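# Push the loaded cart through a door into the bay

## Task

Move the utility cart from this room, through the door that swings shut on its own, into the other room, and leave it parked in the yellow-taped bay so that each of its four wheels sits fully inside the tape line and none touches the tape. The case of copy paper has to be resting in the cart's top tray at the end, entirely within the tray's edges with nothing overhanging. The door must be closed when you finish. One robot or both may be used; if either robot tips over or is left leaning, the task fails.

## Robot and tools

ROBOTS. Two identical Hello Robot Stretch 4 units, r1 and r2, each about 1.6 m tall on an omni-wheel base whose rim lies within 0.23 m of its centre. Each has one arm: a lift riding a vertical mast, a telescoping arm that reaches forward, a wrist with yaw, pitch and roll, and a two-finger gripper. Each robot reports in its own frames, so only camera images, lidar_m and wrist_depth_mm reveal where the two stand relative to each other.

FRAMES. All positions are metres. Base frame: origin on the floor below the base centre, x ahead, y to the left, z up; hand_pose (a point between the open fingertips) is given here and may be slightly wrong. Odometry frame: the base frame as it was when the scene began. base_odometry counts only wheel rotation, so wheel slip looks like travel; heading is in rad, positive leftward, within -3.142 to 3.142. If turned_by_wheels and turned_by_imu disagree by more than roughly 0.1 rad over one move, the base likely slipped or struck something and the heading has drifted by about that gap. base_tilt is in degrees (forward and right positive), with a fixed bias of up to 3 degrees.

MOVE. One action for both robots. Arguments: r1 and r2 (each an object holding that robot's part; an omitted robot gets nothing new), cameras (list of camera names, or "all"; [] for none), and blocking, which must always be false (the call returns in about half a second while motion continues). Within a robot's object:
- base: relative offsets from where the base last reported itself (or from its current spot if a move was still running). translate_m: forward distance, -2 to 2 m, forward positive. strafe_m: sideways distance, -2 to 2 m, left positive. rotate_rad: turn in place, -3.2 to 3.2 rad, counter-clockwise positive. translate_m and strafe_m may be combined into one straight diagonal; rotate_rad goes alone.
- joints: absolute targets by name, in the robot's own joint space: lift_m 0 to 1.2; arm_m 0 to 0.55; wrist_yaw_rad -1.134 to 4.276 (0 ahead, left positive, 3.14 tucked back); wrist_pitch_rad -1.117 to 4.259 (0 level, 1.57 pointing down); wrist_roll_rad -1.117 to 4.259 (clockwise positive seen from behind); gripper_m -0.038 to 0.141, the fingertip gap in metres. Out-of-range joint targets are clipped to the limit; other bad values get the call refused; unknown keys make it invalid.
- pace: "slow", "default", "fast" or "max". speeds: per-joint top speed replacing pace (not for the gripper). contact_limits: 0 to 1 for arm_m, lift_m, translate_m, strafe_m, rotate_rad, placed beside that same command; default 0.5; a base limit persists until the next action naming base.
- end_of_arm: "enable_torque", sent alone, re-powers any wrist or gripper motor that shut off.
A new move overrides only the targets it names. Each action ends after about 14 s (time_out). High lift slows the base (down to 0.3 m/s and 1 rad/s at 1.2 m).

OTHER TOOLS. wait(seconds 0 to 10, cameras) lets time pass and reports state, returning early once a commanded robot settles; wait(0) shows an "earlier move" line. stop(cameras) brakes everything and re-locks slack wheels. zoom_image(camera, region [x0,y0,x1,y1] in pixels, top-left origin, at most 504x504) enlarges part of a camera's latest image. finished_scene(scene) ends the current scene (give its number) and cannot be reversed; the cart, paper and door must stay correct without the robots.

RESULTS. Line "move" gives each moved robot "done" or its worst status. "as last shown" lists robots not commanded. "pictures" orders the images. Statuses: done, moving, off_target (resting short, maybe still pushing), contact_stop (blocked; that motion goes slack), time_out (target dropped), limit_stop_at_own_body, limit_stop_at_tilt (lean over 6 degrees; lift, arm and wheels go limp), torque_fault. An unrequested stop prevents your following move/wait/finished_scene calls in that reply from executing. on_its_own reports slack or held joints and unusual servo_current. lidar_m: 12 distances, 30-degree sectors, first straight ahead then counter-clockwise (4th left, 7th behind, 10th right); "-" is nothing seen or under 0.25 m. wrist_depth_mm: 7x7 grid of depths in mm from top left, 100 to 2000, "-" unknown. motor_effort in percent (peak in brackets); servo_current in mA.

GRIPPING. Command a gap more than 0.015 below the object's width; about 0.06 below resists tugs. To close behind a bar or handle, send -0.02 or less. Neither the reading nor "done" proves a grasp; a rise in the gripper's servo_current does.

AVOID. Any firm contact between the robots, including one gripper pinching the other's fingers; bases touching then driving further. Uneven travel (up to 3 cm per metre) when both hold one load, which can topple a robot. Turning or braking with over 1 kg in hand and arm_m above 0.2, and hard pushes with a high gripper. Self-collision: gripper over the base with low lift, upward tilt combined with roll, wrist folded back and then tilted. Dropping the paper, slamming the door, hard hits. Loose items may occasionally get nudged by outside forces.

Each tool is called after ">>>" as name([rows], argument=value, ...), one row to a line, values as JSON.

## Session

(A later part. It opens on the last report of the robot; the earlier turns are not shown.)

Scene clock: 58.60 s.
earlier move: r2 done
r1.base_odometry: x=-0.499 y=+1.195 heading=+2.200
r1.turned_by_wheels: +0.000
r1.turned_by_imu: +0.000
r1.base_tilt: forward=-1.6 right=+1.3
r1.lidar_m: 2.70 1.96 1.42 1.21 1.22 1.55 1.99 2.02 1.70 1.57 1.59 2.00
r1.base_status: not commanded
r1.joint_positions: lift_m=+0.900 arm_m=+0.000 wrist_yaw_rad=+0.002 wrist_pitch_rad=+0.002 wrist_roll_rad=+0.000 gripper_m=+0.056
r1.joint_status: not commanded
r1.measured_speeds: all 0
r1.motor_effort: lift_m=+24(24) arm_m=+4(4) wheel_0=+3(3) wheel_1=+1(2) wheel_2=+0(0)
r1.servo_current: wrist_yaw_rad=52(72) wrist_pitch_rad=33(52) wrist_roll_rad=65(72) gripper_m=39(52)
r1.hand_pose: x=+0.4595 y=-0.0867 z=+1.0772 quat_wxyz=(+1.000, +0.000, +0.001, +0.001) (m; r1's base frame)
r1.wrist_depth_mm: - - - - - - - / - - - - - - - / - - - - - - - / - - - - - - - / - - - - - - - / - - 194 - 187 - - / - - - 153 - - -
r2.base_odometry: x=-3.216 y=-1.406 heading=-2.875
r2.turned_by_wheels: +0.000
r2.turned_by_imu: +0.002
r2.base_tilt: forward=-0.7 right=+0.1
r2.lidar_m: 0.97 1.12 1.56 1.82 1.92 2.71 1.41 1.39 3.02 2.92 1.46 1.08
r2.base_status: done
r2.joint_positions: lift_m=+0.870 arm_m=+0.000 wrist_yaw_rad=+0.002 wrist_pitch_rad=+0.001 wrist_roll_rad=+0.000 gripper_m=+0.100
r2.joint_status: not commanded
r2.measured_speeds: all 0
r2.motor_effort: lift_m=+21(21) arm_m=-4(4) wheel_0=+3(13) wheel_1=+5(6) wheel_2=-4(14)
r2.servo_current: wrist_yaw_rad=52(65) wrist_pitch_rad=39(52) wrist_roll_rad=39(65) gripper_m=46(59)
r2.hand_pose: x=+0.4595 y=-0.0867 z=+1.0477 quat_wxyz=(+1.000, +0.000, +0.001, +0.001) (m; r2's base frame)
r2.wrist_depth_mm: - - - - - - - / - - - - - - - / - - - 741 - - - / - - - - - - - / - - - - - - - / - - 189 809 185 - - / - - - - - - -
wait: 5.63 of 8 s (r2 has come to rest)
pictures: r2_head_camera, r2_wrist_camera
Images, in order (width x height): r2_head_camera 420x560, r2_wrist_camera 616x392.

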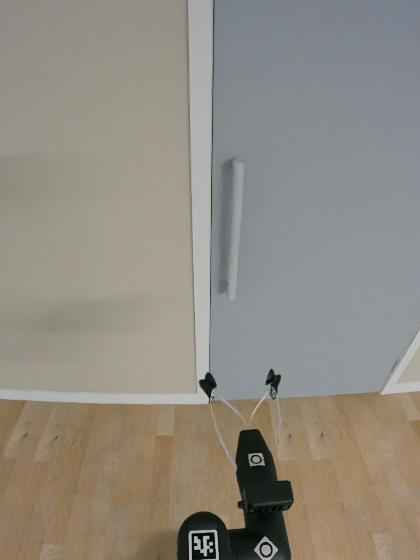

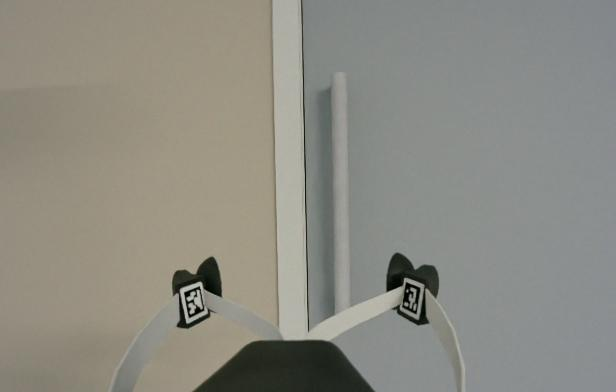

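>>> move(blocking=false, r2={"base":{"translate_m":0.35,"strafe_m":-0.083},"joints":{"arm_m":0.1}}, cameras=[])

>>> wait(seconds=4, cameras=["r2_wrist_camera"])

>>> wait(seconds=2, cameras=["r2_wrist_camera"])

Scene clock: 63.87 s.
move: r2 moving
r1: as last shown
r1.lidar_m: 2.71 1.98 1.40 1.21 1.22 1.55 1.97 2.03 1.69 1.56 1.59 2.03
r1.motor_effort: lift_m=+24(24) arm_m=+4(4) wheel_0=+3(3) wheel_1=+2(2) wheel_2=+0(0)
r1.servo_current: wrist_yaw_rad=59(59) wrist_pitch_rad=39(46) wrist_roll_rad=46(59) gripper_m=39(52)
r1.wrist_depth_mm: - - - - - - - / - - - - - - - / - - - - - - - / - - - - - - - / - - - - - - - / - - 193 - 187 - - / - - - 154 - - -
r2.base_odometry: x=-3.248 y=-1.407 heading=-2.875
r2.turned_by_wheels: +0.000
r2.turned_by_imu: +0.000
r2.base_tilt: forward=-0.7 right=+0.0
r2.lidar_m: 0.94 1.07 1.49 1.83 1.95 2.71 1.43 1.40 3.03 2.91 1.42 1.05
r2.base_status: translate_m moving; strafe_m moving
r2.joint_positions: lift_m=+0.870 arm_m=+0.051 wrist_yaw_rad=+0.002 wrist_pitch_rad=+0.001 wrist_roll_rad=+0.000 gripper_m=+0.100
r2.joint_status: arm_m moving
r2.measured_speeds: translate_m=+0.122 strafe_m=-0.029 rotate_rad=-0.002 lift_m=+0.000 arm_m=+0.195 wrist_yaw_rad=+0.000 wrist_pitch_rad=+0.000 wrist_roll_rad=+0.000
r2.motor_effort: lift_m=+21(21) arm_m=+9(12) wheel_0=+10(11) wheel_1=+6(7) wheel_2=-13(13)
r2.servo_current: wrist_yaw_rad=46(59) wrist_pitch_rad=46(46) wrist_roll_rad=39(59) gripper_m=52(59)
r2.hand_pose: x=+0.5101 y=-0.0867 z=+1.0477 quat_wxyz=(+1.000, +0.000, +0.001, +0.001) (m; r2's base frame)
r2.wrist_depth_mm: - - - - - - - / - - - 741 - - - / - - - 732 - - - / - - - 741 - - - / - - - 741 - - - / - - 188 676 185 - - / - - - - - - -
pictures: none
No camera images: "cameras" was empty.

Scene clock: 66.03 s.
earlier move: r2 done
r1.base_odometry: x=-0.499 y=+1.195 heading=+2.200
r1.turned_by_wheels: +0.000
r1.turned_by_imu: +0.000
r1.base_tilt: forward=-1.6 right=+1.3
r1.lidar_m: 2.71 1.96 1.39 1.21 1.22 1.54 1.96 2.03 1.71 1.53 1.61 2.01
r1.base_status: not commanded
r1.joint_positions: lift_m=+0.900 arm_m=+0.000 wrist_yaw_rad=+0.002 wrist_pitch_rad=+0.002 wrist_roll_rad=+0.000 gripper_m=+0.056
r1.joint_status: not commanded
r1.measured_speeds: all 0
r1.motor_effort: lift_m=+24(24) arm_m=+4(4) wheel_0=+3(3) wheel_1=+1(2) wheel_2=+0(0)
r1.servo_current: wrist_yaw_rad=59(65) wrist_pitch_rad=39(52) wrist_roll_rad=52(65) gripper_m=46(52)
r1.hand_pose: x=+0.4595 y=-0.0867 z=+1.0772 quat_wxyz=(+1.000, +0.000, +0.001, +0.001) (m; r1's base frame)
r1.wrist_depth_mm: - - - - - - - / - - - - - - - / - - - - - - - / - - - - - - - / - - - - - - - / - - 194 - 188 - - / - - - 153 - - -
r2.base_odometry: x=-3.575 y=-1.418 heading=-2.874
r2.turned_by_wheels: +0.000
r2.turned_by_imu: +0.001
r2.base_tilt: forward=-0.7 right=+0.1
r2.lidar_m: 0.61 0.75 1.01 1.89 2.01 2.80 1.71 1.71 2.93 2.54 0.99 0.73
r2.base_status: done
r2.joint_positions: lift_m=+0.870 arm_m=+0.100 wrist_yaw_rad=+0.002 wrist_pitch_rad=+0.001 wrist_roll_rad=+0.000 gripper_m=+0.100
r2.joint_status: all done
r2.measured_speeds: all 0
r2.motor_effort: lift_m=+21(21) arm_m=+7(12) wheel_0=+3(11) wheel_1=+3(8) wheel_2=-2(14)
r2.servo_current: wrist_yaw_rad=46(65) wrist_pitch_rad=33(52) wrist_roll_rad=46(59) gripper_m=52(59)
r2.hand_pose: x=+0.5593 y=-0.0867 z=+1.0477 quat_wxyz=(+1.000, +0.000, +0.001, +0.001) (m; r2's base frame)
r2.wrist_depth_mm: 377 375 370 364 357 353 347 / 382 375 373 364 357 355 351 / 387 382 373 366 362 357 351 / 389 382 375 370 364 362 355 / 392 387 368 373 364 362 355 / 389 387 197 375 195 362 359 / 397 389 382 - 368 368 359
wait: 2.17 of 4 s (r2 has come to rest)
pictures: r2_wrist_camera
Images, in order (width x height): r2_wrist_camera 616x392.

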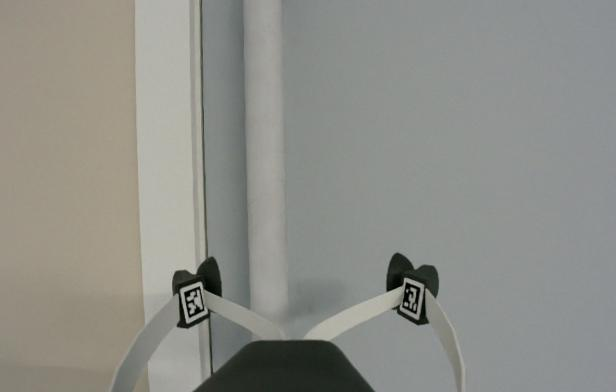

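Scene clock: 68.03 s.
r1.base_odometry: x=-0.499 y=+1.195 heading=+2.200
r1.turned_by_wheels: +0.000
r1.turned_by_imu: +0.000
r1.base_tilt: forward=-1.6 right=+1.3
r1.lidar_m: 2.71 2.00 1.40 1.21 1.22 1.53 1.98 2.04 1.73 1.56 1.60 2.02
r1.base_status: not commanded
r1.joint_positions: lift_m=+0.900 arm_m=+0.000 wrist_yaw_rad=+0.002 wrist_pitch_rad=+0.002 wrist_roll_rad=+0.000 gripper_m=+0.056
r1.joint_status: not commanded
r1.measured_speeds: all 0
r1.motor_effort: lift_m=+24(24) arm_m=+4(4) wheel_0=+3(3) wheel_1=+1(2) wheel_2=+0(0)
r1.servo_current: wrist_yaw_rad=46(65) wrist_pitch_rad=39(52) wrist_roll_rad=46(65) gripper_m=39(52)
r1.hand_pose: x=+0.4595 y=-0.0867 z=+1.0772 quat_wxyz=(+1.000, +0.000, +0.001, +0.001) (m; r1's base frame)
r1.wrist_depth_mm: - - - - - - - / - - - - - - - / - - - - - - - / - - - - - - - / - - - - - - - / - - 194 - 187 - - / - - - 153 - - -
r2.base_odometry: x=-3.575 y=-1.418 heading=-2.874
r2.turned_by_wheels: +0.000
r2.turned_by_imu: +0.000
r2.base_tilt: forward=-0.7 right=+0.1
r2.lidar_m: 0.65 0.71 1.04 1.91 1.99 2.79 1.71 1.68 2.93 2.50 0.99 0.72
r2.base_status: done
r2.joint_positions: lift_m=+0.870 arm_m=+0.100 wrist_yaw_rad=+0.002 wrist_pitch_rad=+0.001 wrist_roll_rad=+0.000 gripper_m=+0.100
r2.joint_status: all done
r2.measured_speeds: all 0
r2.motor_effort: lift_m=+21(21) arm_m=+7(12) wheel_0=+4(11) wheel_1=+4(8) wheel_2=-2(14)
r2.servo_current: wrist_yaw_rad=52(65) wrist_pitch_rad=39(52) wrist_roll_rad=52(59) gripper_m=52(59)
r2.hand_pose: x=+0.5593 y=-0.0867 z=+1.0477 quat_wxyz=(+1.000, +0.000, +0.001, +0.001) (m; r2's base frame)
r2.wrist_depth_mm: 382 375 368 364 359 353 347 / 384 377 373 366 362 353 351 / 387 377 373 368 364 357 351 / 387 379 375 370 364 359 355 / 392 384 370 370 366 362 357 / 394 389 196 373 195 364 359 / 394 387 379 - 370 366 362
wait: 2.00 s; at rest by 0.27 s
pictures: r2_wrist_camera
Images, in order (width x height): r2_wrist_camera 616x392.

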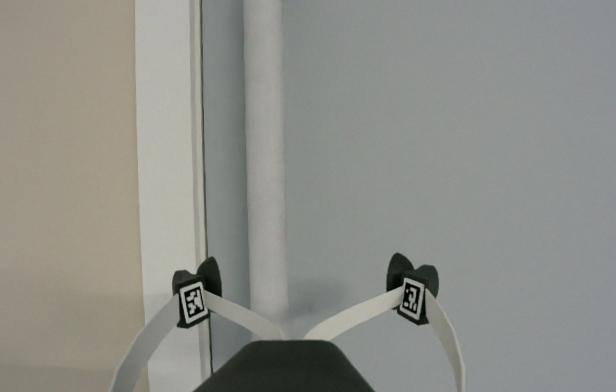

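>>> move(blocking=false, r2={"base":{"strafe_m":0.027},"joints":{"arm_m":0.21},"contact_limits":{"arm_m":0.1}}, cameras=[])

>>> wait(seconds=2, cameras=["r2_wrist_camera"])

>>> move(blocking=false, r2={"joints":{"gripper_m":-0.035}}, cameras=[])

>>> wait(seconds=3, cameras=["r2_wrist_camera"])

Scene clock: 74.17 s.
move: r2 moving
r1: as last shown
r1.lidar_m: 2.71 2.00 1.39 1.18 1.22 1.53 1.98 2.04 1.74 1.57 1.59 2.01
r1.motor_effort: lift_m=+24(24) arm_m=+3(4) wheel_0=+2(3) wheel_1=+1(2) wheel_2=+0(0)
r1.servo_current: wrist_yaw_rad=52(65) wrist_pitch_rad=46(46) wrist_roll_rad=39(65) gripper_m=33(46)
r2.base_odometry: x=-3.569 y=-1.442 heading=-2.874
r2.turned_by_wheels: +0.000
r2.turned_by_imu: +0.000
r2.base_tilt: forward=-0.6 right=+0.1
r2.lidar_m: 0.60 0.72 1.02 1.86 1.95 2.76 1.73 1.69 2.98 2.56 0.98 0.73
r2.base_status: strafe_m moving
r2.joint_positions: lift_m=+0.870 arm_m=+0.151 wrist_yaw_rad=+0.002 wrist_pitch_rad=+0.001 wrist_roll_rad=+0.000 gripper_m=+0.100
r2.joint_status: arm_m moving
r2.measured_speeds: translate_m=+0.001 strafe_m=+0.034 rotate_rad=-0.003 lift_m=+0.000 arm_m=+0.195 wrist_yaw_rad=+0.000 wrist_pitch_rad=+0.000 wrist_roll_rad=+0.000
r2.motor_effort: lift_m=+21(21) arm_m=+8(13) wheel_0=-2(10) wheel_1=+2(12) wheel_2=-1(2)
r2.servo_current: wrist_yaw_rad=46(59) wrist_pitch_rad=39(46) wrist_roll_rad=39(46) gripper_m=52(59)
r2.contact_limits: arm_m 0.1
r2.hand_pose: x=+0.6101 y=-0.0867 z=+1.0477 quat_wxyz=(+1.000, +0.000, +0.001, +0.001) (m; r2's base frame)
r2.wrist_depth_mm: 332 327 322 250 312 310 304 / 334 329 322 249 315 310 306 / 336 330 325 250 317 314 309 / 336 332 327 250 320 315 312 / 340 334 329 252 320 317 312 / 343 336 197 251 195 319 315 / 345 340 324 - 324 320 317
pictures: none
No camera images: "cameras" was empty.

Scene clock: 75.00 s.
earlier move: r2 done
r1.base_odometry: x=-0.499 y=+1.195 heading=+2.200
r1.turned_by_wheels: +0.000
r1.turned_by_imu: +0.000
r1.base_tilt: forward=-1.6 right=+1.3
r1.lidar_m: 2.70 1.99 1.40 1.21 1.22 1.54 1.98 2.02 1.73 1.57 1.61 2.03
r1.base_status: not commanded
r1.joint_positions: lift_m=+0.900 arm_m=+0.000 wrist_yaw_rad=+0.002 wrist_pitch_rad=+0.002 wrist_roll_rad=+0.000 gripper_m=+0.056
r1.joint_status: not commanded
r1.measured_speeds: all 0
r1.motor_effort: lift_m=+24(24) arm_m=+4(4) wheel_0=+3(3) wheel_1=+1(2) wheel_2=+0(0)
r1.servo_current: wrist_yaw_rad=59(65) wrist_pitch_rad=39(52) wrist_roll_rad=52(65) gripper_m=46(46)
r1.hand_pose: x=+0.4595 y=-0.0867 z=+1.0772 quat_wxyz=(+1.000, +0.000, +0.001, +0.001) (m; r1's base frame)
r1.wrist_depth_mm: - - - - - - - / - - - - - - - / - - - - - - - / - - - - - - - / - - - - - - - / - - 195 - 187 - - / - - - 153 - - -
r2.base_odometry: x=-3.568 y=-1.444 heading=-2.874
r2.turned_by_wheels: +0.000
r2.turned_by_imu: +0.000
r2.base_tilt: forward=-0.7 right=+0.1
r2.lidar_m: 0.63 0.74 1.06 1.87 1.97 2.75 1.71 1.70 2.95 2.54 0.98 0.72
r2.base_status: done
r2.joint_positions: lift_m=+0.870 arm_m=+0.210 wrist_yaw_rad=+0.002 wrist_pitch_rad=+0.001 wrist_roll_rad=+0.000 gripper_m=+0.100
r2.joint_status: all done
r2.measured_speeds: all 0
r2.motor_effort: lift_m=+21(21) arm_m=+8(13) wheel_0=+0(10) wheel_1=+0(12) wheel_2=+0(2)
r2.servo_current: wrist_yaw_rad=52(59) wrist_pitch_rad=46(46) wrist_roll_rad=39(52) gripper_m=46(59)
r2.contact_limits: arm_m 0.1
r2.hand_pose: x=+0.6693 y=-0.0867 z=+1.0477 quat_wxyz=(+1.000, +0.000, +0.001, +0.001) (m; r2's base frame)
r2.wrist_depth_mm: 268 252 260 185 252 250 247 / 270 252 263 180 254 250 248 / 271 255 265 182 256 252 249 / 273 255 266 186 258 254 251 / 274 257 267 186 257 255 251 / 279 258 195 184 196 255 254 / 279 262 270 - 262 256 255
wait: 0.83 of 2 s (r2 has come to rest)
pictures: r2_wrist_camera
Images, in order (width x height): r2_wrist_camera 616x392.

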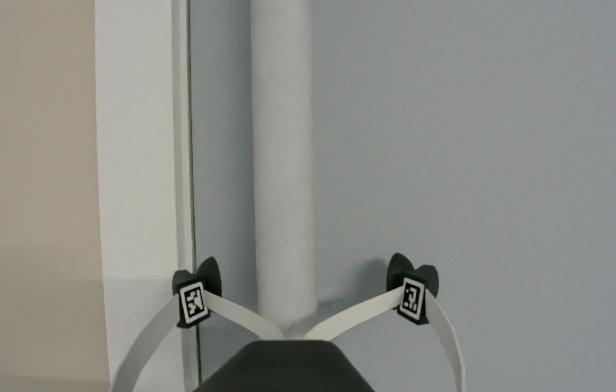

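Scene clock: 75.50 s.
move: r2 moving
r1: as last shown
r1.base_tilt: forward=-1.5 right=+1.3
r1.lidar_m: 2.70 1.99 1.38 1.21 1.21 1.54 1.98 2.04 1.75 1.56 1.59 2.01
r1.motor_effort: lift_m=+24(24) arm_m=+4(4) wheel_0=+2(3) wheel_1=+1(2) wheel_2=+0(0)
r1.servo_current: wrist_yaw_rad=52(78) wrist_pitch_rad=39(52) wrist_roll_rad=46(65) gripper_m=39(46)
r1.wrist_depth_mm: - - - - - - - / - - - - - - - / - - - - - - - / - - - - - - - / - - - - - - - / - - 194 - 188 - - / - - - 153 - - -
r2.base_odometry: x=-3.568 y=-1.444 heading=-2.874
r2.turned_by_wheels: +0.000
r2.turned_by_imu: +0.000
r2.base_tilt: forward=-0.7 right=+0.1
r2.lidar_m: 0.64 0.74 1.04 1.88 1.97 2.76 1.72 1.69 2.94 2.53 1.00 0.72
r2.base_status: not commanded
r2.joint_positions: lift_m=+0.870 arm_m=+0.210 wrist_yaw_rad=+0.002 wrist_pitch_rad=+0.001 wrist_roll_rad=+0.000 gripper_m=+0.083
r2.joint_status: gripper_m moving
r2.measured_speeds: all 0
r2.motor_effort: lift_m=+21(21) arm_m=+8(8) wheel_0=-1(1) wheel_1=+0(1) wheel_2=+0(1)
r2.servo_current: wrist_yaw_rad=39(52) wrist_pitch_rad=39(39) wrist_roll_rad=52(52) gripper_m=117(117)
r2.contact_limits: arm_m 0.1
r2.hand_pose: x=+0.6693 y=-0.0867 z=+1.0477 quat_wxyz=(+1.000, +0.000, +0.001, +0.001) (m; r2's base frame)
r2.wrist_depth_mm: 268 251 260 185 253 250 246 / 270 252 263 181 254 251 247 / 271 254 263 181 255 251 248 / 274 255 265 186 258 253 251 / 274 258 266 187 259 255 252 / 278 259 195 185 196 256 254 / 279 262 271 - 260 256 255
pictures: none
No camera images: "cameras" was empty.

Scene clock: 77.03 s.
earlier move: r2 done
r1.base_odometry: x=-0.499 y=+1.195 heading=+2.200
r1.turned_by_wheels: +0.000
r1.turned_by_imu: +0.000
r1.base_tilt: forward=-1.6 right=+1.3
r1.lidar_m: 2.70 1.99 1.38 1.20 1.21 1.56 1.97 2.04 1.73 1.56 1.58 2.01
r1.base_status: not commanded
r1.joint_positions: lift_m=+0.900 arm_m=+0.000 wrist_yaw_rad=+0.002 wrist_pitch_rad=+0.002 wrist_roll_rad=+0.000 gripper_m=+0.056
r1.joint_status: not commanded
r1.measured_speeds: all 0
r1.motor_effort: lift_m=+24(24) arm_m=+4(4) wheel_0=+2(3) wheel_1=+1(2) wheel_2=+0(0)
r1.servo_current: wrist_yaw_rad=52(78) wrist_pitch_rad=46(52) wrist_roll_rad=52(72) gripper_m=33(46)
r1.hand_pose: x=+0.4595 y=-0.0867 z=+1.0772 quat_wxyz=(+1.000, +0.000, +0.001, +0.001) (m; r1's base frame)
r1.wrist_depth_mm: - - - - - - - / - - - - - - - / - - - - - - - / - - - - - - - / - - - - - - - / - - 194 - 187 - - / - - - 154 - - -
r2.base_odometry: x=-3.568 y=-1.444 heading=-2.873
r2.turned_by_wheels: +0.001
r2.turned_by_imu: +0.001
r2.base_tilt: forward=-0.6 right=+0.1
r2.lidar_m: 0.62 0.75 1.02 1.88 1.98 2.76 1.69 1.70 2.95 2.52 0.97 0.70
r2.base_status: not commanded
r2.joint_positions: lift_m=+0.870 arm_m=+0.210 wrist_yaw_rad=+0.009 wrist_pitch_rad=+0.001 wrist_roll_rad=+0.000 gripper_m=-0.033
r2.joint_status: all done
r2.measured_speeds: all 0
r2.motor_effort: lift_m=+21(21) arm_m=-4(8) wheel_0=+0(1) wheel_1=+0(1) wheel_2=+10(11)
r2.servo_current: wrist_yaw_rad=65(72) wrist_pitch_rad=33(46) wrist_roll_rad=52(59) gripper_m=163(377)
r2.contact_limits: arm_m 0.1
r2.hand_pose: x=+0.6701 y=-0.0849 z=+1.0477 quat_wxyz=(+1.000, +0.000, +0.001, +0.004) (m; r2's base frame)
r2.wrist_depth_mm: 270 250 245 161 236 233 229 / 271 251 247 163 237 233 231 / 273 254 247 164 238 236 231 / 276 256 248 167 240 236 234 / 276 256 250 166 243 238 236 / 279 257 184 167 181 239 236 / 279 259 255 - 245 240 237
wait: 1.53 of 3 s (r2 has come to rest)
pictures: r2_wrist_camera
Images, in order (width x height): r2_wrist_camera 616x392.

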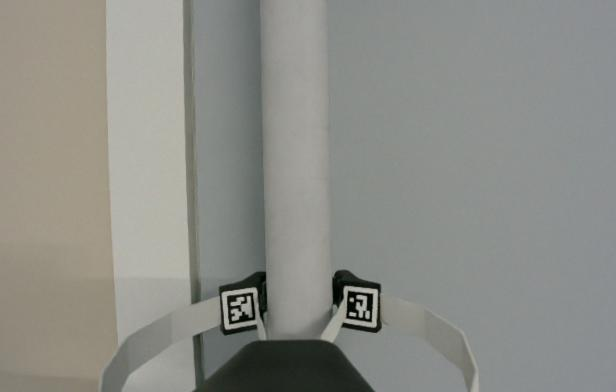

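>>> move(blocking=false, cameras=[], r2={"base":{"translate_m":-0.142,"strafe_m":-0.054},"joints":{"wrist_yaw_rad":0.15},"pace":"slow","contact_limits":{"translate_m":0.8},"speeds":{"wrist_yaw_rad":0.1}})

>>> wait(seconds=3.5, cameras=["r2_wrist_camera","r2_head_right_camera"])

Scene clock: 103.50 s.
move: r2 moving
r1: as last shown
r1.base_tilt: forward=-1.6 right=+1.2
r1.lidar_m: 2.71 1.97 1.43 1.19 1.20 1.55 1.97 2.06 1.73 1.55 1.59 2.01
r1.motor_effort: lift_m=+24(24) arm_m=+3(4) wheel_0=+2(3) wheel_1=+1(1) wheel_2=+0(0)
r1.servo_current: wrist_yaw_rad=46(72) wrist_pitch_rad=52(52) wrist_roll_rad=59(59) gripper_m=46(46)
r1.wrist_depth_mm: - - - - - - - / - - - - - - - / - - - - - - - / - - - - - - - / - - - - - - - / - - 194 - 187 - - / - - - 153 - - -
r2.base_odometry: x=-3.558 y=-1.436 heading=-2.873
r2.turned_by_wheels: +0.000
r2.turned_by_imu: +0.001
r2.base_tilt: forward=-0.6 right=+0.0
r2.lidar_m: 0.59 0.75 1.05 1.90 1.99 2.73 1.69 1.70 2.95 2.55 0.98 0.71
r2.base_status: translate_m moving; strafe_m moving
r2.joint_positions: lift_m=+0.870 arm_m=+0.210 wrist_yaw_rad=+0.047 wrist_pitch_rad=+0.001 wrist_roll_rad=+0.000 gripper_m=-0.033
r2.joint_status: wrist_yaw_rad moving
r2.measured_speeds: translate_m=-0.048 strafe_m=-0.018 rotate_rad=-0.001 lift_m=+0.000 arm_m=+0.000 wrist_yaw_rad=+0.093 wrist_pitch_rad=+0.000 wrist_roll_rad=+0.000
r2.motor_effort: lift_m=+21(21) arm_m=-4(4) wheel_0=-12(12) wheel_1=-10(11) wheel_2=+19(22)
r2.servo_current: wrist_yaw_rad=91(91) wrist_pitch_rad=39(46) wrist_roll_rad=52(52) gripper_m=163(169)
r2.contact_limits: arm_m 0.1; translate_m 0.8
r2.hand_pose: x=+0.6731 y=-0.0738 z=+1.0477 quat_wxyz=(+1.000, +0.000, +0.001, +0.023) (m; r2's base frame)
r2.wrist_depth_mm: 286 264 245 161 236 230 228 / 287 264 247 163 236 231 228 / 289 266 250 165 238 233 229 / 291 268 250 166 240 235 231 / 293 270 252 166 241 235 232 / 293 271 186 167 178 236 234 / 297 289 266 - 242 236 235
pictures: none
No camera images: "cameras" was empty.

Scene clock: 105.73 s.
earlier move: r2 done
r1.base_odometry: x=-0.499 y=+1.195 heading=+2.200
r1.turned_by_wheels: +0.000
r1.turned_by_imu: +0.000
r1.base_tilt: forward=-1.6 right=+1.3
r1.lidar_m: 2.69 2.00 1.46 1.20 1.20 1.54 1.97 2.05 1.72 1.56 1.58 2.05
r1.base_status: not commanded
r1.joint_positions: lift_m=+0.900 arm_m=+0.000 wrist_yaw_rad=+0.002 wrist_pitch_rad=+0.002 wrist_roll_rad=+0.000 gripper_m=+0.056
r1.joint_status: not commanded
r1.measured_speeds: all 0
r1.motor_effort: lift_m=+24(24) arm_m=+3(4) wheel_0=+3(3) wheel_1=+1(2) wheel_2=+0(0)
r1.servo_current: wrist_yaw_rad=52(72) wrist_pitch_rad=52(52) wrist_roll_rad=59(65) gripper_m=39(52)
r1.hand_pose: x=+0.4595 y=-0.0867 z=+1.0772 quat_wxyz=(+1.000, +0.000, +0.001, +0.001) (m; r1's base frame)
r1.wrist_depth_mm: - - - - - - - / - - - - - - - / - - - - - - - / - - - - - - - / - - - - - - - / - - 193 - 187 - - / - - - 153 - - -
r2.base_odometry: x=-3.446 y=-1.355 heading=-2.873
r2.turned_by_wheels: +0.001
r2.turned_by_imu: +0.001
r2.base_tilt: forward=-0.7 right=+0.1
r2.lidar_m: 0.61 0.88 1.23 1.92 2.05 2.81 1.55 1.54 2.90 2.81 1.14 0.75
r2.base_status: done
r2.joint_positions: lift_m=+0.870 arm_m=+0.210 wrist_yaw_rad=+0.156 wrist_pitch_rad=+0.001 wrist_roll_rad=+0.000 gripper_m=-0.033
r2.joint_status: all done
r2.measured_speeds: all 0
r2.motor_effort: lift_m=+21(21) arm_m=-4(5) wheel_0=-2(12) wheel_1=-7(12) wheel_2=+17(22)
r2.servo_current: wrist_yaw_rad=59(98) wrist_pitch_rad=46(46) wrist_roll_rad=46(59) gripper_m=156(169)
r2.contact_limits: arm_m 0.1; translate_m 0.8
r2.hand_pose: x=+0.6794 y=-0.0415 z=+1.0477 quat_wxyz=(+0.997, +0.000, +0.001, +0.078) (m; r2's base frame)
r2.wrist_depth_mm: 462 430 246 161 236 232 229 / 466 439 247 162 236 231 229 / 466 442 248 163 238 234 230 / 473 445 249 167 240 236 232 / 477 449 251 166 243 236 232 / 477 452 184 167 181 237 235 / 480 459 254 - 243 238 236
wait: 2.23 of 3.5 s (r2 has come to rest)
pictures: r2_head_right_camera, r2_wrist_camera
Images, in order (width x height): r2_head_right_camera 420x672, r2_wrist_camera 616x392.

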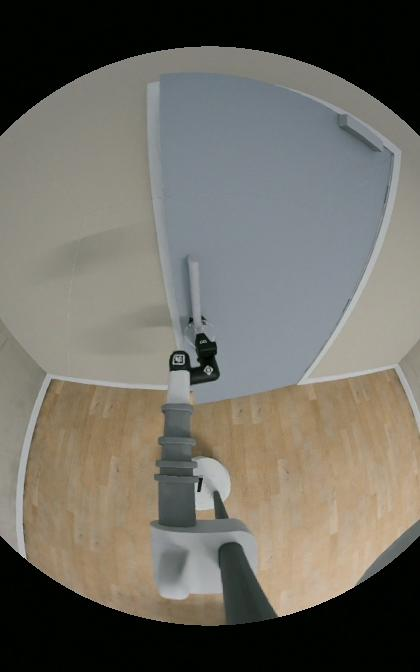

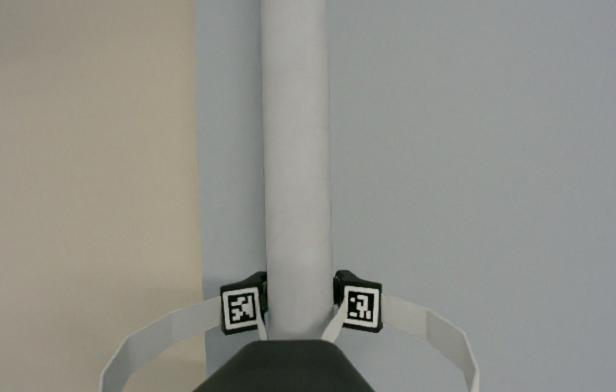

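>>> move(blocking=false, cameras=[], r2={"base":{"translate_m":-0.132,"strafe_m":-0.074},"joints":{"wrist_yaw_rad":0.3},"pace":"slow","contact_limits":{"translate_m":0.8},"speeds":{"wrist_yaw_rad":0.1}})

>>> wait(seconds=4, cameras=["r2_wrist_camera"])

>>> move(blocking=false, cameras=[], r2={"base":{"translate_m":-0.156,"strafe_m":-0.129},"joints":{"wrist_yaw_rad":0.5},"pace":"slow","contact_limits":{"translate_m":0.8},"speeds":{"wrist_yaw_rad":0.1}})

>>> wait(seconds=4, cameras=["r2_wrist_camera","r2_head_right_camera"])

Scene clock: 115.10 s.
move: r2 moving
r1: as last shown
r1.lidar_m: 2.70 1.98 1.48 1.20 1.20 1.54 1.97 2.02 1.72 1.56 1.59 2.03
r1.motor_effort: lift_m=+24(24) arm_m=+4(4) wheel_0=+3(3) wheel_1=+2(2) wheel_2=+0(0)
r1.servo_current: wrist_yaw_rad=46(65) wrist_pitch_rad=46(46) wrist_roll_rad=39(59) gripper_m=46(46)
r1.wrist_depth_mm: - - - - - - - / - - - - - - - / - - - - - - - / - - - - - - - / - - - - - - - / - - 195 - 188 - - / - - - 153 - - -
r2.base_odometry: x=-3.436 y=-1.344 heading=-2.873
r2.turned_by_wheels: +0.000
r2.turned_by_imu: +0.001
r2.base_tilt: forward=-0.6 right=+0.1
r2.lidar_m: 0.62 0.91 1.24 1.94 2.03 2.85 1.55 1.55 2.91 2.79 1.17 0.75
r2.base_status: translate_m moving; strafe_m moving
r2.joint_positions: lift_m=+0.870 arm_m=+0.210 wrist_yaw_rad=+0.195 wrist_pitch_rad=+0.001 wrist_roll_rad=+0.000 gripper_m=-0.033
r2.joint_status: wrist_yaw_rad moving
r2.measured_speeds: translate_m=-0.049 strafe_m=-0.028 rotate_rad=-0.003 lift_m=+0.000 arm_m=+0.000 wrist_yaw_rad=+0.091 wrist_pitch_rad=+0.000 wrist_roll_rad=+0.000
r2.motor_effort: lift_m=+21(21) arm_m=-4(4) wheel_0=-5(7) wheel_1=-11(11) wheel_2=+20(22)
r2.servo_current: wrist_yaw_rad=78(78) wrist_pitch_rad=39(46) wrist_roll_rad=52(59) gripper_m=150(156)
r2.contact_limits: arm_m 0.1; translate_m 0.8
r2.hand_pose: x=+0.6808 y=-0.0297 z=+1.0477 quat_wxyz=(+0.995, +0.000, +0.001, +0.098) (m; r2's base frame)
r2.wrist_depth_mm: - 459 246 162 236 229 225 / - 462 248 163 236 230 228 / - 466 251 164 238 232 229 / - 466 250 165 239 234 229 / - 469 253 166 241 235 230 / - 469 185 167 179 236 232 / - - 452 - 242 236 233
pictures: none
No camera images: "cameras" was empty.

Scene clock: 117.27 s.
earlier move: r2 done
r1.base_odometry: x=-0.499 y=+1.195 heading=+2.200
r1.turned_by_wheels: +0.000
r1.turned_by_imu: +0.000
r1.base_tilt: forward=-1.6 right=+1.3
r1.lidar_m: 2.71 1.98 1.50 1.21 1.21 1.52 1.98 2.04 1.73 1.56 1.56 2.01
r1.base_status: not commanded
r1.joint_positions: lift_m=+0.900 arm_m=+0.000 wrist_yaw_rad=+0.002 wrist_pitch_rad=+0.002 wrist_roll_rad=+0.000 gripper_m=+0.056
r1.joint_status: not commanded
r1.measured_speeds: all 0
r1.motor_effort: lift_m=+24(24) arm_m=+4(4) wheel_0=+2(3) wheel_1=+1(2) wheel_2=+0(0)
r1.servo_current: wrist_yaw_rad=46(72) wrist_pitch_rad=39(52) wrist_roll_rad=52(72) gripper_m=39(52)
r1.hand_pose: x=+0.4595 y=-0.0867 z=+1.0772 quat_wxyz=(+1.000, +0.000, +0.001, +0.001) (m; r1's base frame)
r1.wrist_depth_mm: - - - - - - - / - - - - - - - / - - - - - - - / - - - - - - - / - - - - - - - / - - 194 - 187 - - / - - - 153 - - -
r2.base_odometry: x=-3.339 y=-1.248 heading=-2.872
r2.turned_by_wheels: +0.001
r2.turned_by_imu: +0.002
r2.base_tilt: forward=-0.6 right=+0.1
r2.lidar_m: 0.58 1.02 1.42 2.00 2.13 2.94 1.40 1.40 2.84 2.74 1.33 0.79
r2.base_status: done
r2.joint_positions: lift_m=+0.870 arm_m=+0.210 wrist_yaw_rad=+0.306 wrist_pitch_rad=+0.001 wrist_roll_rad=+0.000 gripper_m=-0.033
r2.joint_status: all done
r2.measured_speeds: all 0
r2.motor_effort: lift_m=+21(21) arm_m=-4(5) wheel_0=+0(11) wheel_1=-7(13) wheel_2=+18(22)
r2.servo_current: wrist_yaw_rad=52(78) wrist_pitch_rad=33(46) wrist_roll_rad=46(59) gripper_m=150(156)
r2.contact_limits: arm_m 0.1; translate_m 0.8
r2.hand_pose: x=+0.6823 y=+0.0034 z=+1.0477 quat_wxyz=(+0.988, +0.000, +0.001, +0.152) (m; r2's base frame)
r2.wrist_depth_mm: - - 245 162 236 230 227 / - - 246 163 236 230 227 / - - 249 163 237 233 229 / - - 250 167 239 236 230 / - - 251 166 241 236 232 / - - 183 167 182 236 233 / - - - - 243 236 235
wait: 2.17 of 4 s (r2 has come to rest)
pictures: r2_wrist_camera
Images, in order (width x height): r2_wrist_camera 616x392.

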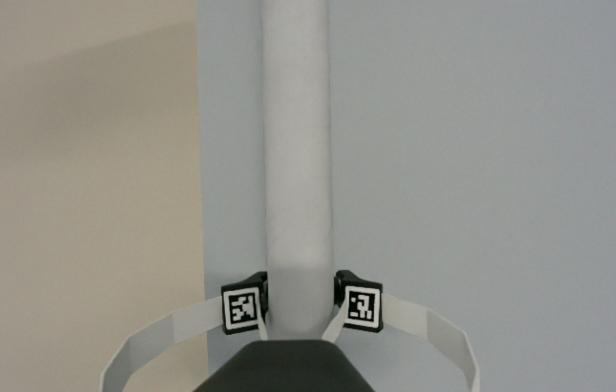

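Scene clock: 117.77 s.
move: r2 moving
r1: as last shown
r1.lidar_m: 2.69 1.98 1.48 1.20 1.20 1.56 1.98 2.01 1.74 1.56 1.59 2.02
r1.servo_current: wrist_yaw_rad=59(65) wrist_pitch_rad=46(52) wrist_roll_rad=46(59) gripper_m=46(46)
r1.wrist_depth_mm: - - - - - - - / - - - - - - - / - - - - - - - / - - - - - - - / - - - - - - - / - - 194 - 188 - - / - - - 153 - - -
r2.base_odometry: x=-3.331 y=-1.237 heading=-2.871
r2.turned_by_wheels: +0.001
r2.turned_by_imu: +0.001
r2.base_tilt: forward=-0.6 right=+0.0
r2.lidar_m: 0.62 1.02 1.45 2.01 2.13 2.96 1.40 1.40 2.81 2.72 1.34 0.81
r2.base_status: translate_m moving; strafe_m moving
r2.joint_positions: lift_m=+0.870 arm_m=+0.210 wrist_yaw_rad=+0.344 wrist_pitch_rad=+0.001 wrist_roll_rad=+0.000 gripper_m=-0.033
r2.joint_status: wrist_yaw_rad moving
r2.measured_speeds: translate_m=-0.041 strafe_m=-0.034 rotate_rad=-0.003 lift_m=+0.000 arm_m=+0.000 wrist_yaw_rad=+0.091 wrist_pitch_rad=+0.000 wrist_roll_rad=+0.000
r2.motor_effort: lift_m=+21(21) arm_m=-4(5) wheel_0=+5(7) wheel_1=-11(12) wheel_2=+20(22)
r2.servo_current: wrist_yaw_rad=46(59) wrist_pitch_rad=46(46) wrist_roll_rad=39(59) gripper_m=150(156)
r2.contact_limits: arm_m 0.1; translate_m 0.8
r2.hand_pose: x=+0.6819 y=+0.0151 z=+1.0477 quat_wxyz=(+0.985, +0.000, +0.001, +0.171) (m; r2's base frame)
r2.wrist_depth_mm: - - 246 162 235 229 224 / - - 247 163 236 229 225 / - - 250 163 236 232 227 / - - 250 165 239 232 228 / - - 252 167 240 234 228 / - - 183 167 179 235 231 / - - - - 242 235 232
pictures: none
No camera images: "cameras" was empty.

Scene clock: 120.50 s.
earlier move: r2 done
r1.base_odometry: x=-0.499 y=+1.195 heading=+2.200
r1.turned_by_wheels: +0.000
r1.turned_by_imu: +0.000
r1.base_tilt: forward=-1.6 right=+1.3
r1.lidar_m: 2.71 2.02 1.50 1.19 1.21 1.56 1.97 2.06 1.73 1.55 1.60 2.01
r1.base_status: not commanded
r1.joint_positions: lift_m=+0.900 arm_m=+0.000 wrist_yaw_rad=+0.002 wrist_pitch_rad=+0.002 wrist_roll_rad=+0.000 gripper_m=+0.056
r1.joint_status: not commanded
r1.measured_speeds: all 0
r1.motor_effort: lift_m=+24(24) arm_m=+4(4) wheel_0=+3(3) wheel_1=+1(2) wheel_2=+0(0)
r1.servo_current: wrist_yaw_rad=59(72) wrist_pitch_rad=39(52) wrist_roll_rad=52(65) gripper_m=46(46)
r1.hand_pose: x=+0.4595 y=-0.0867 z=+1.0772 quat_wxyz=(+1.000, +0.000, +0.001, +0.001) (m; r1's base frame)
r1.wrist_depth_mm: - - - - - - - / - - - - - - - / - - - - - - - / - - - - - - - / - - - - - - - / - - 194 - 187 - - / - - - 153 - - -
r2.base_odometry: x=-3.224 y=-1.083 heading=-2.870
r2.turned_by_wheels: +0.001
r2.turned_by_imu: +0.003
r2.base_tilt: forward=-0.6 right=+0.1
r2.lidar_m: 0.60 1.17 1.64 2.15 2.27 3.17 1.22 1.54 2.70 2.59 1.52 0.88
r2.base_status: done
r2.joint_positions: lift_m=+0.870 arm_m=+0.210 wrist_yaw_rad=+0.507 wrist_pitch_rad=+0.001 wrist_roll_rad=+0.000 gripper_m=-0.033
r2.joint_status: all done
r2.measured_speeds: all 0
r2.motor_effort: lift_m=+21(21) arm_m=-4(5) wheel_0=+12(14) wheel_1=-3(12) wheel_2=+18(22)
r2.servo_current: wrist_yaw_rad=52(104) wrist_pitch_rad=39(46) wrist_roll_rad=52(65) gripper_m=143(156)
r2.contact_limits: arm_m 0.1; translate_m 0.8
r2.hand_pose: x=+0.6755 y=+0.0635 z=+1.0477 quat_wxyz=(+0.968, +0.000, +0.001, +0.251) (m; r2's base frame)
r2.wrist_depth_mm: - - 246 161 235 227 223 / - - 247 163 236 229 224 / - - 250 163 236 231 225 / - - 250 167 239 231 227 / - - 252 166 241 233 229 / 1756 - 183 166 181 234 230 / - - - - 241 233 230
wait: 2.73 of 4 s (r2 has come to rest)
pictures: r2_head_right_camera, r2_wrist_camera
Images, in order (width x height): r2_head_right_camera 420x672, r2_wrist_camera 616x392.

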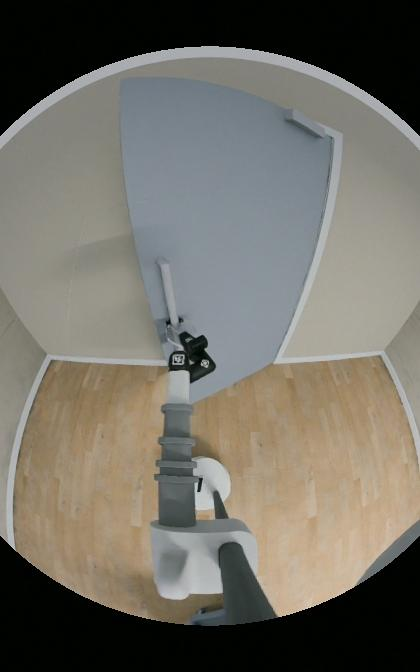

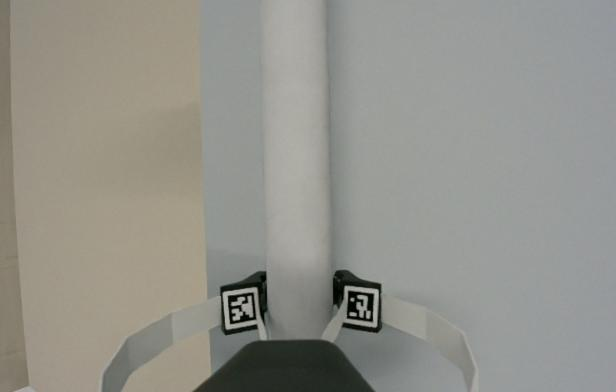

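>>> move(blocking=false, cameras=[], r2={"base":{"translate_m":-0.127,"strafe_m":-0.156},"joints":{"wrist_yaw_rad":0.7},"pace":"slow","contact_limits":{"translate_m":0.8},"speeds":{"wrist_yaw_rad":0.1}})

>>> wait(seconds=4, cameras=[])

>>> move(blocking=false, cameras=[], r2={"base":{"translate_m":-0.094,"strafe_m":-0.179},"joints":{"wrist_yaw_rad":0.9},"pace":"slow","contact_limits":{"translate_m":0.8},"speeds":{"wrist_yaw_rad":0.1}})

>>> wait(seconds=4, cameras=["r2_wrist_camera"])

>>> move(blocking=false, cameras=[], r2={"base":{"translate_m":-0.056,"strafe_m":-0.185},"joints":{"wrist_yaw_rad":1.1},"pace":"slow","contact_limits":{"translate_m":0.8},"speeds":{"wrist_yaw_rad":0.1}})

>>> wait(seconds=4, cameras=["r2_wrist_camera","r2_head_right_camera"])

Scene clock: 135.27 s.
move: r2 moving
r1: as last shown
r1.lidar_m: 2.72 1.97 1.49 1.20 1.22 1.55 1.99 2.05 1.70 1.56 1.59 2.03
r1.motor_effort: lift_m=+24(24) arm_m=+4(4) wheel_0=+2(3) wheel_1=+1(1) wheel_2=+0(0)
r1.servo_current: wrist_yaw_rad=52(52) wrist_pitch_rad=46(52) wrist_roll_rad=39(65) gripper_m=33(46)
r1.wrist_depth_mm: - - - - - - - / - - - - - - - / - - - - - - - / - - - - - - - / - - - - - - - / - - 193 - 187 - - / - - - 153 - - -
r2.base_odometry: x=-3.219 y=-1.071 heading=-2.868
r2.turned_by_wheels: +0.002
r2.turned_by_imu: +0.002
r2.base_tilt: forward=-0.6 right=+0.1
r2.lidar_m: 0.63 1.20 1.68 2.15 2.27 3.21 1.23 1.61 2.69 2.59 1.55 0.86
r2.base_status: translate_m moving; strafe_m moving
r2.joint_positions: lift_m=+0.870 arm_m=+0.210 wrist_yaw_rad=+0.545 wrist_pitch_rad=+0.001 wrist_roll_rad=+0.000 gripper_m=-0.033
r2.joint_status: wrist_yaw_rad moving
r2.measured_speeds: translate_m=-0.031 strafe_m=-0.039 rotate_rad=+0.000 lift_m=+0.000 arm_m=+0.000 wrist_yaw_rad=+0.096 wrist_pitch_rad=+0.000 wrist_roll_rad=+0.000
r2.motor_effort: lift_m=+21(21) arm_m=-4(4) wheel_0=+12(15) wheel_1=-11(11) wheel_2=+21(22)
r2.servo_current: wrist_yaw_rad=52(59) wrist_pitch_rad=39(46) wrist_roll_rad=39(59) gripper_m=143(156)
r2.contact_limits: arm_m 0.1; translate_m 0.8
r2.hand_pose: x=+0.6729 y=+0.0748 z=+1.0477 quat_wxyz=(+0.963, +0.000, +0.001, +0.269) (m; r2's base frame)
r2.wrist_depth_mm: - - 248 162 234 227 220 / 1708 - 248 164 233 225 221 / 1708 - 250 164 236 228 224 / - - 252 165 237 230 224 / 1863 - 254 166 239 231 226 / 1756 - 183 166 179 231 228 / - - - - 240 230 229
pictures: none
No camera images: "cameras" was empty.

Scene clock: 138.03 s.
earlier move: r2 done
r1.base_odometry: x=-0.499 y=+1.195 heading=+2.200
r1.turned_by_wheels: +0.000
r1.turned_by_imu: +0.000
r1.base_tilt: forward=-1.6 right=+1.3
r1.lidar_m: 2.69 1.98 1.49 1.21 1.23 1.55 1.98 2.03 1.72 1.56 1.59 2.01
r1.base_status: not commanded
r1.joint_positions: lift_m=+0.900 arm_m=+0.000 wrist_yaw_rad=+0.002 wrist_pitch_rad=+0.002 wrist_roll_rad=+0.000 gripper_m=+0.056
r1.joint_status: not commanded
r1.measured_speeds: all 0
r1.motor_effort: lift_m=+24(24) arm_m=+3(4) wheel_0=+2(3) wheel_1=+1(2) wheel_2=+0(0)
r1.servo_current: wrist_yaw_rad=39(72) wrist_pitch_rad=46(52) wrist_roll_rad=52(65) gripper_m=46(52)
r1.hand_pose: x=+0.4595 y=-0.0867 z=+1.0772 quat_wxyz=(+1.000, +0.000, +0.001, +0.001) (m; r1's base frame)
r1.wrist_depth_mm: - - - - - - - / - - - - - - - / - - - - - - - / - - - - - - - / - - - - - - - / - - 193 - 187 - - / - - - 153 - - -
r2.base_odometry: x=-3.144 y=-0.899 heading=-2.867
r2.turned_by_wheels: +0.001
r2.turned_by_imu: +0.004
r2.base_tilt: forward=-0.6 right=+0.0
r2.lidar_m: 0.59 0.65 1.83 2.31 2.42 3.42 1.08 3.36 2.53 2.40 1.70 1.00
r2.base_status: done
r2.joint_positions: lift_m=+0.870 arm_m=+0.210 wrist_yaw_rad=+0.709 wrist_pitch_rad=+0.001 wrist_roll_rad=+0.000 gripper_m=-0.033
r2.joint_status: all done
r2.measured_speeds: all 0
r2.motor_effort: lift_m=+20(21) arm_m=-4(5) wheel_0=+18(22) wheel_1=-2(12) wheel_2=+20(22)
r2.servo_current: wrist_yaw_rad=59(72) wrist_pitch_rad=39(46) wrist_roll_rad=52(59) gripper_m=143(156)
r2.contact_limits: arm_m 0.1; translate_m 0.8
r2.hand_pose: x=+0.6567 y=+0.1215 z=+1.0477 quat_wxyz=(+0.938, +0.000, +0.000, +0.347) (m; r2's base frame)
r2.wrist_depth_mm: - - 248 163 232 224 219 / - - 249 163 234 225 220 / - - 251 163 235 227 222 / - - 252 166 236 229 223 / - - 255 165 238 230 225 / - - 180 166 180 230 225 / - - - - 239 229 226
wait: 2.77 of 4 s (r2 has come to rest)
pictures: none
No camera images: "cameras" was empty.

Scene clock: 138.53 s.
move: r2 moving
r1: as last shown
r1.lidar_m: 2.70 1.98 1.49 1.22 1.23 1.56 1.96 2.04 1.75 1.56 1.58 2.02
r1.motor_effort: lift_m=+24(24) arm_m=+4(4) wheel_0=+2(3) wheel_1=+1(2) wheel_2=+0(0)
r1.servo_current: wrist_yaw_rad=46(59) wrist_pitch_rad=46(46) wrist_roll_rad=52(59) gripper_m=46(46)
r1.wrist_depth_mm: - - - - - - - / - - - - - - - / - - - - - - - / - - - - - - - / - - - - - - - / - - 194 - 187 - - / - - - 153 - - -
r2.base_odometry: x=-3.141 y=-0.886 heading=-2.865
r2.turned_by_wheels: +0.002
r2.turned_by_imu: +0.002
r2.base_tilt: forward=-0.6 right=+0.0
r2.lidar_m: 0.61 0.65 1.83 2.32 2.44 3.43 1.09 3.36 2.52 2.43 1.72 1.00
r2.base_status: translate_m moving; strafe_m moving
r2.joint_positions: lift_m=+0.870 arm_m=+0.210 wrist_yaw_rad=+0.748 wrist_pitch_rad=+0.001 wrist_roll_rad=+0.000 gripper_m=-0.033
r2.joint_status: wrist_yaw_rad moving
r2.measured_speeds: translate_m=-0.022 strafe_m=-0.044 rotate_rad=+0.004 lift_m=+0.000 arm_m=+0.000 wrist_yaw_rad=+0.096 wrist_pitch_rad=+0.000 wrist_roll_rad=+0.000
r2.motor_effort: lift_m=+21(21) arm_m=-4(5) wheel_0=+14(18) wheel_1=-7(10) wheel_2=+19(21)
r2.servo_current: wrist_yaw_rad=59(98) wrist_pitch_rad=46(46) wrist_roll_rad=46(52) gripper_m=150(150)
r2.contact_limits: arm_m 0.1; translate_m 0.8
r2.hand_pose: x=+0.6519 y=+0.1320 z=+1.0477 quat_wxyz=(+0.931, +0.000, +0.000, +0.365) (m; r2's base frame)
r2.wrist_depth_mm: - - 248 161 231 223 216 / - - 251 162 233 224 218 / - - 252 164 235 226 219 / - - 253 166 236 227 220 / - - 255 167 237 228 221 / - - 183 167 180 228 223 / - - 258 - 238 227 224
pictures: none
No camera images: "cameras" was empty.

Scene clock: 141.33 s.
earlier move: r2 done
r1.base_odometry: x=-0.499 y=+1.195 heading=+2.200
r1.turned_by_wheels: +0.000
r1.turned_by_imu: +0.000
r1.base_tilt: forward=-1.6 right=+1.3
r1.lidar_m: 2.71 1.98 1.49 1.20 1.21 1.53 1.97 2.02 1.71 1.56 1.59 2.02
r1.base_status: not commanded
r1.joint_positions: lift_m=+0.900 arm_m=+0.000 wrist_yaw_rad=+0.002 wrist_pitch_rad=+0.002 wrist_roll_rad=+0.000 gripper_m=+0.056
r1.joint_status: not commanded
r1.measured_speeds: all 0
r1.motor_effort: lift_m=+24(24) arm_m=+3(4) wheel_0=+2(3) wheel_1=+1(2) wheel_2=+0(0)
r1.servo_current: wrist_yaw_rad=59(65) wrist_pitch_rad=39(52) wrist_roll_rad=46(78) gripper_m=39(52)
r1.hand_pose: x=+0.4595 y=-0.0867 z=+1.0772 quat_wxyz=(+1.000, +0.000, +0.001, +0.001) (m; r1's base frame)
r1.wrist_depth_mm: - - - - - - - / - - - - - - - / - - - - - - - / - - - - - - - / - - - - - - - / - - 193 - 187 - - / - - - 153 - - -
r2.base_odometry: x=-3.102 y=-0.702 heading=-2.864
r2.turned_by_wheels: +0.001
r2.turned_by_imu: +0.005
r2.base_tilt: forward=-0.7 right=+0.0
r2.lidar_m: 0.59 0.60 1.98 2.47 2.62 1.14 0.97 3.08 2.33 2.25 1.81 1.23
r2.base_status: done
r2.joint_positions: lift_m=+0.870 arm_m=+0.210 wrist_yaw_rad=+0.915 wrist_pitch_rad=+0.001 wrist_roll_rad=+0.000 gripper_m=-0.033
r2.joint_status: all done
r2.measured_speeds: all 0
r2.motor_effort: lift_m=+21(21) arm_m=-5(5) wheel_0=+23(26) wheel_1=+1(10) wheel_2=+19(22)
r2.servo_current: wrist_yaw_rad=85(98) wrist_pitch_rad=46(46) wrist_roll_rad=39(72) gripper_m=143(150)
r2.contact_limits: arm_m 0.1; translate_m 0.8
r2.hand_pose: x=+0.6262 y=+0.1752 z=+1.0477 quat_wxyz=(+0.897, +0.000, +0.000, +0.442) (m; r2's base frame)
r2.wrist_depth_mm: - - 251 164 229 219 213 / - - 252 164 230 220 213 / - - 254 165 232 223 215 / - - 255 166 233 224 217 / - - 258 166 235 224 218 / - - 183 167 180 224 219 / - - 1921 - 236 224 220
wait: 2.80 of 4 s (r2 has come to rest)
pictures: r2_wrist_camera
Images, in order (width x height): r2_wrist_camera 616x392.

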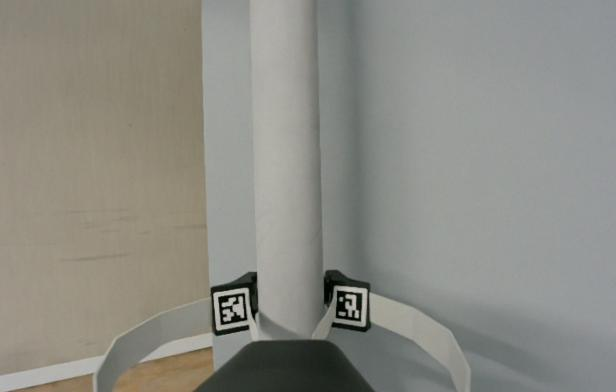

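Scene clock: 141.83 s.
move: r2 moving
r1: as last shown
r1.lidar_m: 2.71 1.98 1.51 1.24 1.21 1.56 1.98 2.02 1.71 1.55 1.59 2.07
r1.motor_effort: lift_m=+24(24) arm_m=+4(4) wheel_0=+3(3) wheel_1=+1(2) wheel_2=+0(0)
r1.servo_current: wrist_yaw_rad=46(59) wrist_pitch_rad=39(52) wrist_roll_rad=52(65) gripper_m=39(46)
r1.wrist_depth_mm: - - - - - - - / - - - - - - - / - - - - - - - / - - - - - - - / - - - - - - - / - - 194 - 187 - - / - - - 153 - - -
r2.base_odometry: x=-3.102 y=-0.689 heading=-2.861
r2.turned_by_wheels: +0.003
r2.turned_by_imu: +0.005
r2.base_tilt: forward=-0.6 right=+0.0
r2.lidar_m: 0.58 0.58 2.00 2.50 2.63 1.11 0.98 3.04 2.33 2.23 1.78 1.22
r2.base_status: translate_m moving; strafe_m moving
r2.joint_positions: lift_m=+0.870 arm_m=+0.210 wrist_yaw_rad=+0.952 wrist_pitch_rad=+0.001 wrist_roll_rad=+0.000 gripper_m=-0.033
r2.joint_status: wrist_yaw_rad moving
r2.measured_speeds: translate_m=-0.014 strafe_m=-0.049 rotate_rad=+0.000 lift_m=+0.000 arm_m=+0.000 wrist_yaw_rad=+0.097 wrist_pitch_rad=+0.000 wrist_roll_rad=+0.000
r2.motor_effort: lift_m=+21(21) arm_m=-4(5) wheel_0=+27(27) wheel_1=-5(5) wheel_2=+18(21)
r2.servo_current: wrist_yaw_rad=65(91) wrist_pitch_rad=39(46) wrist_roll_rad=59(59) gripper_m=137(150)
r2.contact_limits: arm_m 0.1; translate_m 0.8
r2.hand_pose: x=+0.6194 y=+0.1843 z=+1.0477 quat_wxyz=(+0.889, +0.000, +0.000, +0.458) (m; r2's base frame)
r2.wrist_depth_mm: - - 253 163 229 218 211 / - - 254 163 229 219 212 / - - 255 164 231 222 214 / - - 257 165 232 223 214 / - - 258 165 235 224 216 / - - 183 166 179 223 217 / - - 1983 - 236 220 218
pictures: none
No camera images: "cameras" was empty.

Scene clock: 144.53 s.
earlier move: r2 done
r1.base_odometry: x=-0.499 y=+1.195 heading=+2.200
r1.turned_by_wheels: +0.000
r1.turned_by_imu: +0.000
r1.base_tilt: forward=-1.6 right=+1.3
r1.lidar_m: 2.71 1.99 1.49 1.20 1.21 1.53 1.99 2.03 1.74 1.57 1.60 2.02
r1.base_status: not commanded
r1.joint_positions: lift_m=+0.900 arm_m=+0.000 wrist_yaw_rad=+0.002 wrist_pitch_rad=+0.002 wrist_roll_rad=+0.000 gripper_m=+0.056
r1.joint_status: not commanded
r1.measured_speeds: all 0
r1.motor_effort: lift_m=+24(24) arm_m=+4(4) wheel_0=+3(3) wheel_1=+1(2) wheel_2=+0(0)
r1.servo_current: wrist_yaw_rad=39(59) wrist_pitch_rad=39(52) wrist_roll_rad=52(72) gripper_m=39(46)
r1.hand_pose: x=+0.4595 y=-0.0867 z=+1.0772 quat_wxyz=(+1.000, +0.000, +0.001, +0.001) (m; r1's base frame)
r1.wrist_depth_mm: - - - - - - - / - - - - - - - / - - - - - - - / - - - - - - - / - - - - - - - / - - 194 - 188 - - / - - - 153 - - -
r2.base_odometry: x=-3.100 y=-0.509 heading=-2.860
r2.turned_by_wheels: +0.001
r2.turned_by_imu: +0.008
r2.base_tilt: forward=-0.7 right=+0.0
r2.lidar_m: 0.71 0.56 2.10 2.67 2.85 0.96 1.00 2.81 2.13 2.06 1.87 1.40
r2.base_status: done
r2.joint_positions: lift_m=+0.870 arm_m=+0.210 wrist_yaw_rad=+1.120 wrist_pitch_rad=+0.001 wrist_roll_rad=+0.000 gripper_m=-0.033
r2.joint_status: all done
r2.measured_speeds: all 0
r2.on_its_own: wrist_yaw_rad is at rest, and its servo_current (111 mA) is outside its rest range (0 to 104 mA)
r2.motor_effort: lift_m=+21(21) arm_m=-4(5) wheel_0=+25(33) wheel_1=+6(6) wheel_2=+16(22)
r2.servo_current: wrist_yaw_rad=111(124) wrist_pitch_rad=46(46) wrist_roll_rad=52(65) gripper_m=130(150)
r2.contact_limits: arm_m 0.1; translate_m 0.8
r2.hand_pose: x=+0.5853 y=+0.2215 z=+1.0477 quat_wxyz=(+0.847, +0.000, +0.000, +0.531) (m; r2's base frame)
r2.wrist_depth_mm: - - 252 164 224 213 206 / - - 254 233 229 215 - / - - 256 164 229 217 208 / - - 257 171 230 218 210 / - - 258 171 232 220 211 / - - 181 166 226 220 212 / - - 1921 - 231 218 212
wait: 2.70 of 4 s (r2 has come to rest)
pictures: r2_head_right_camera, r2_wrist_camera
Images, in order (width x height): r2_head_right_camera 420x672, r2_wrist_camera 616x392.

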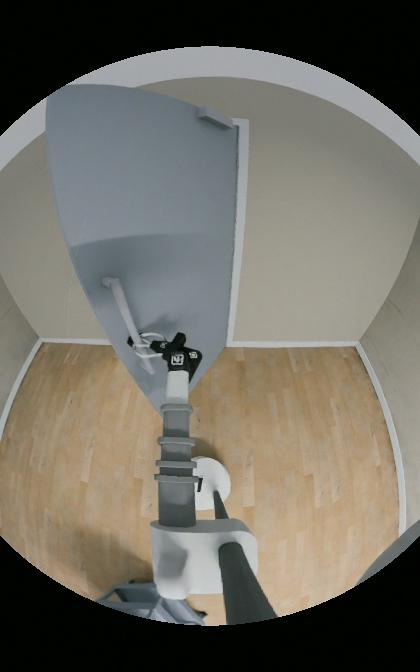

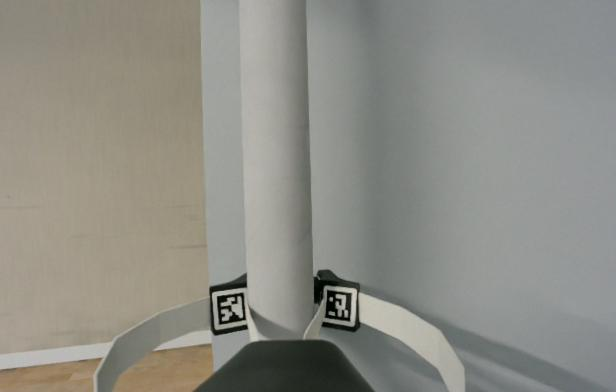

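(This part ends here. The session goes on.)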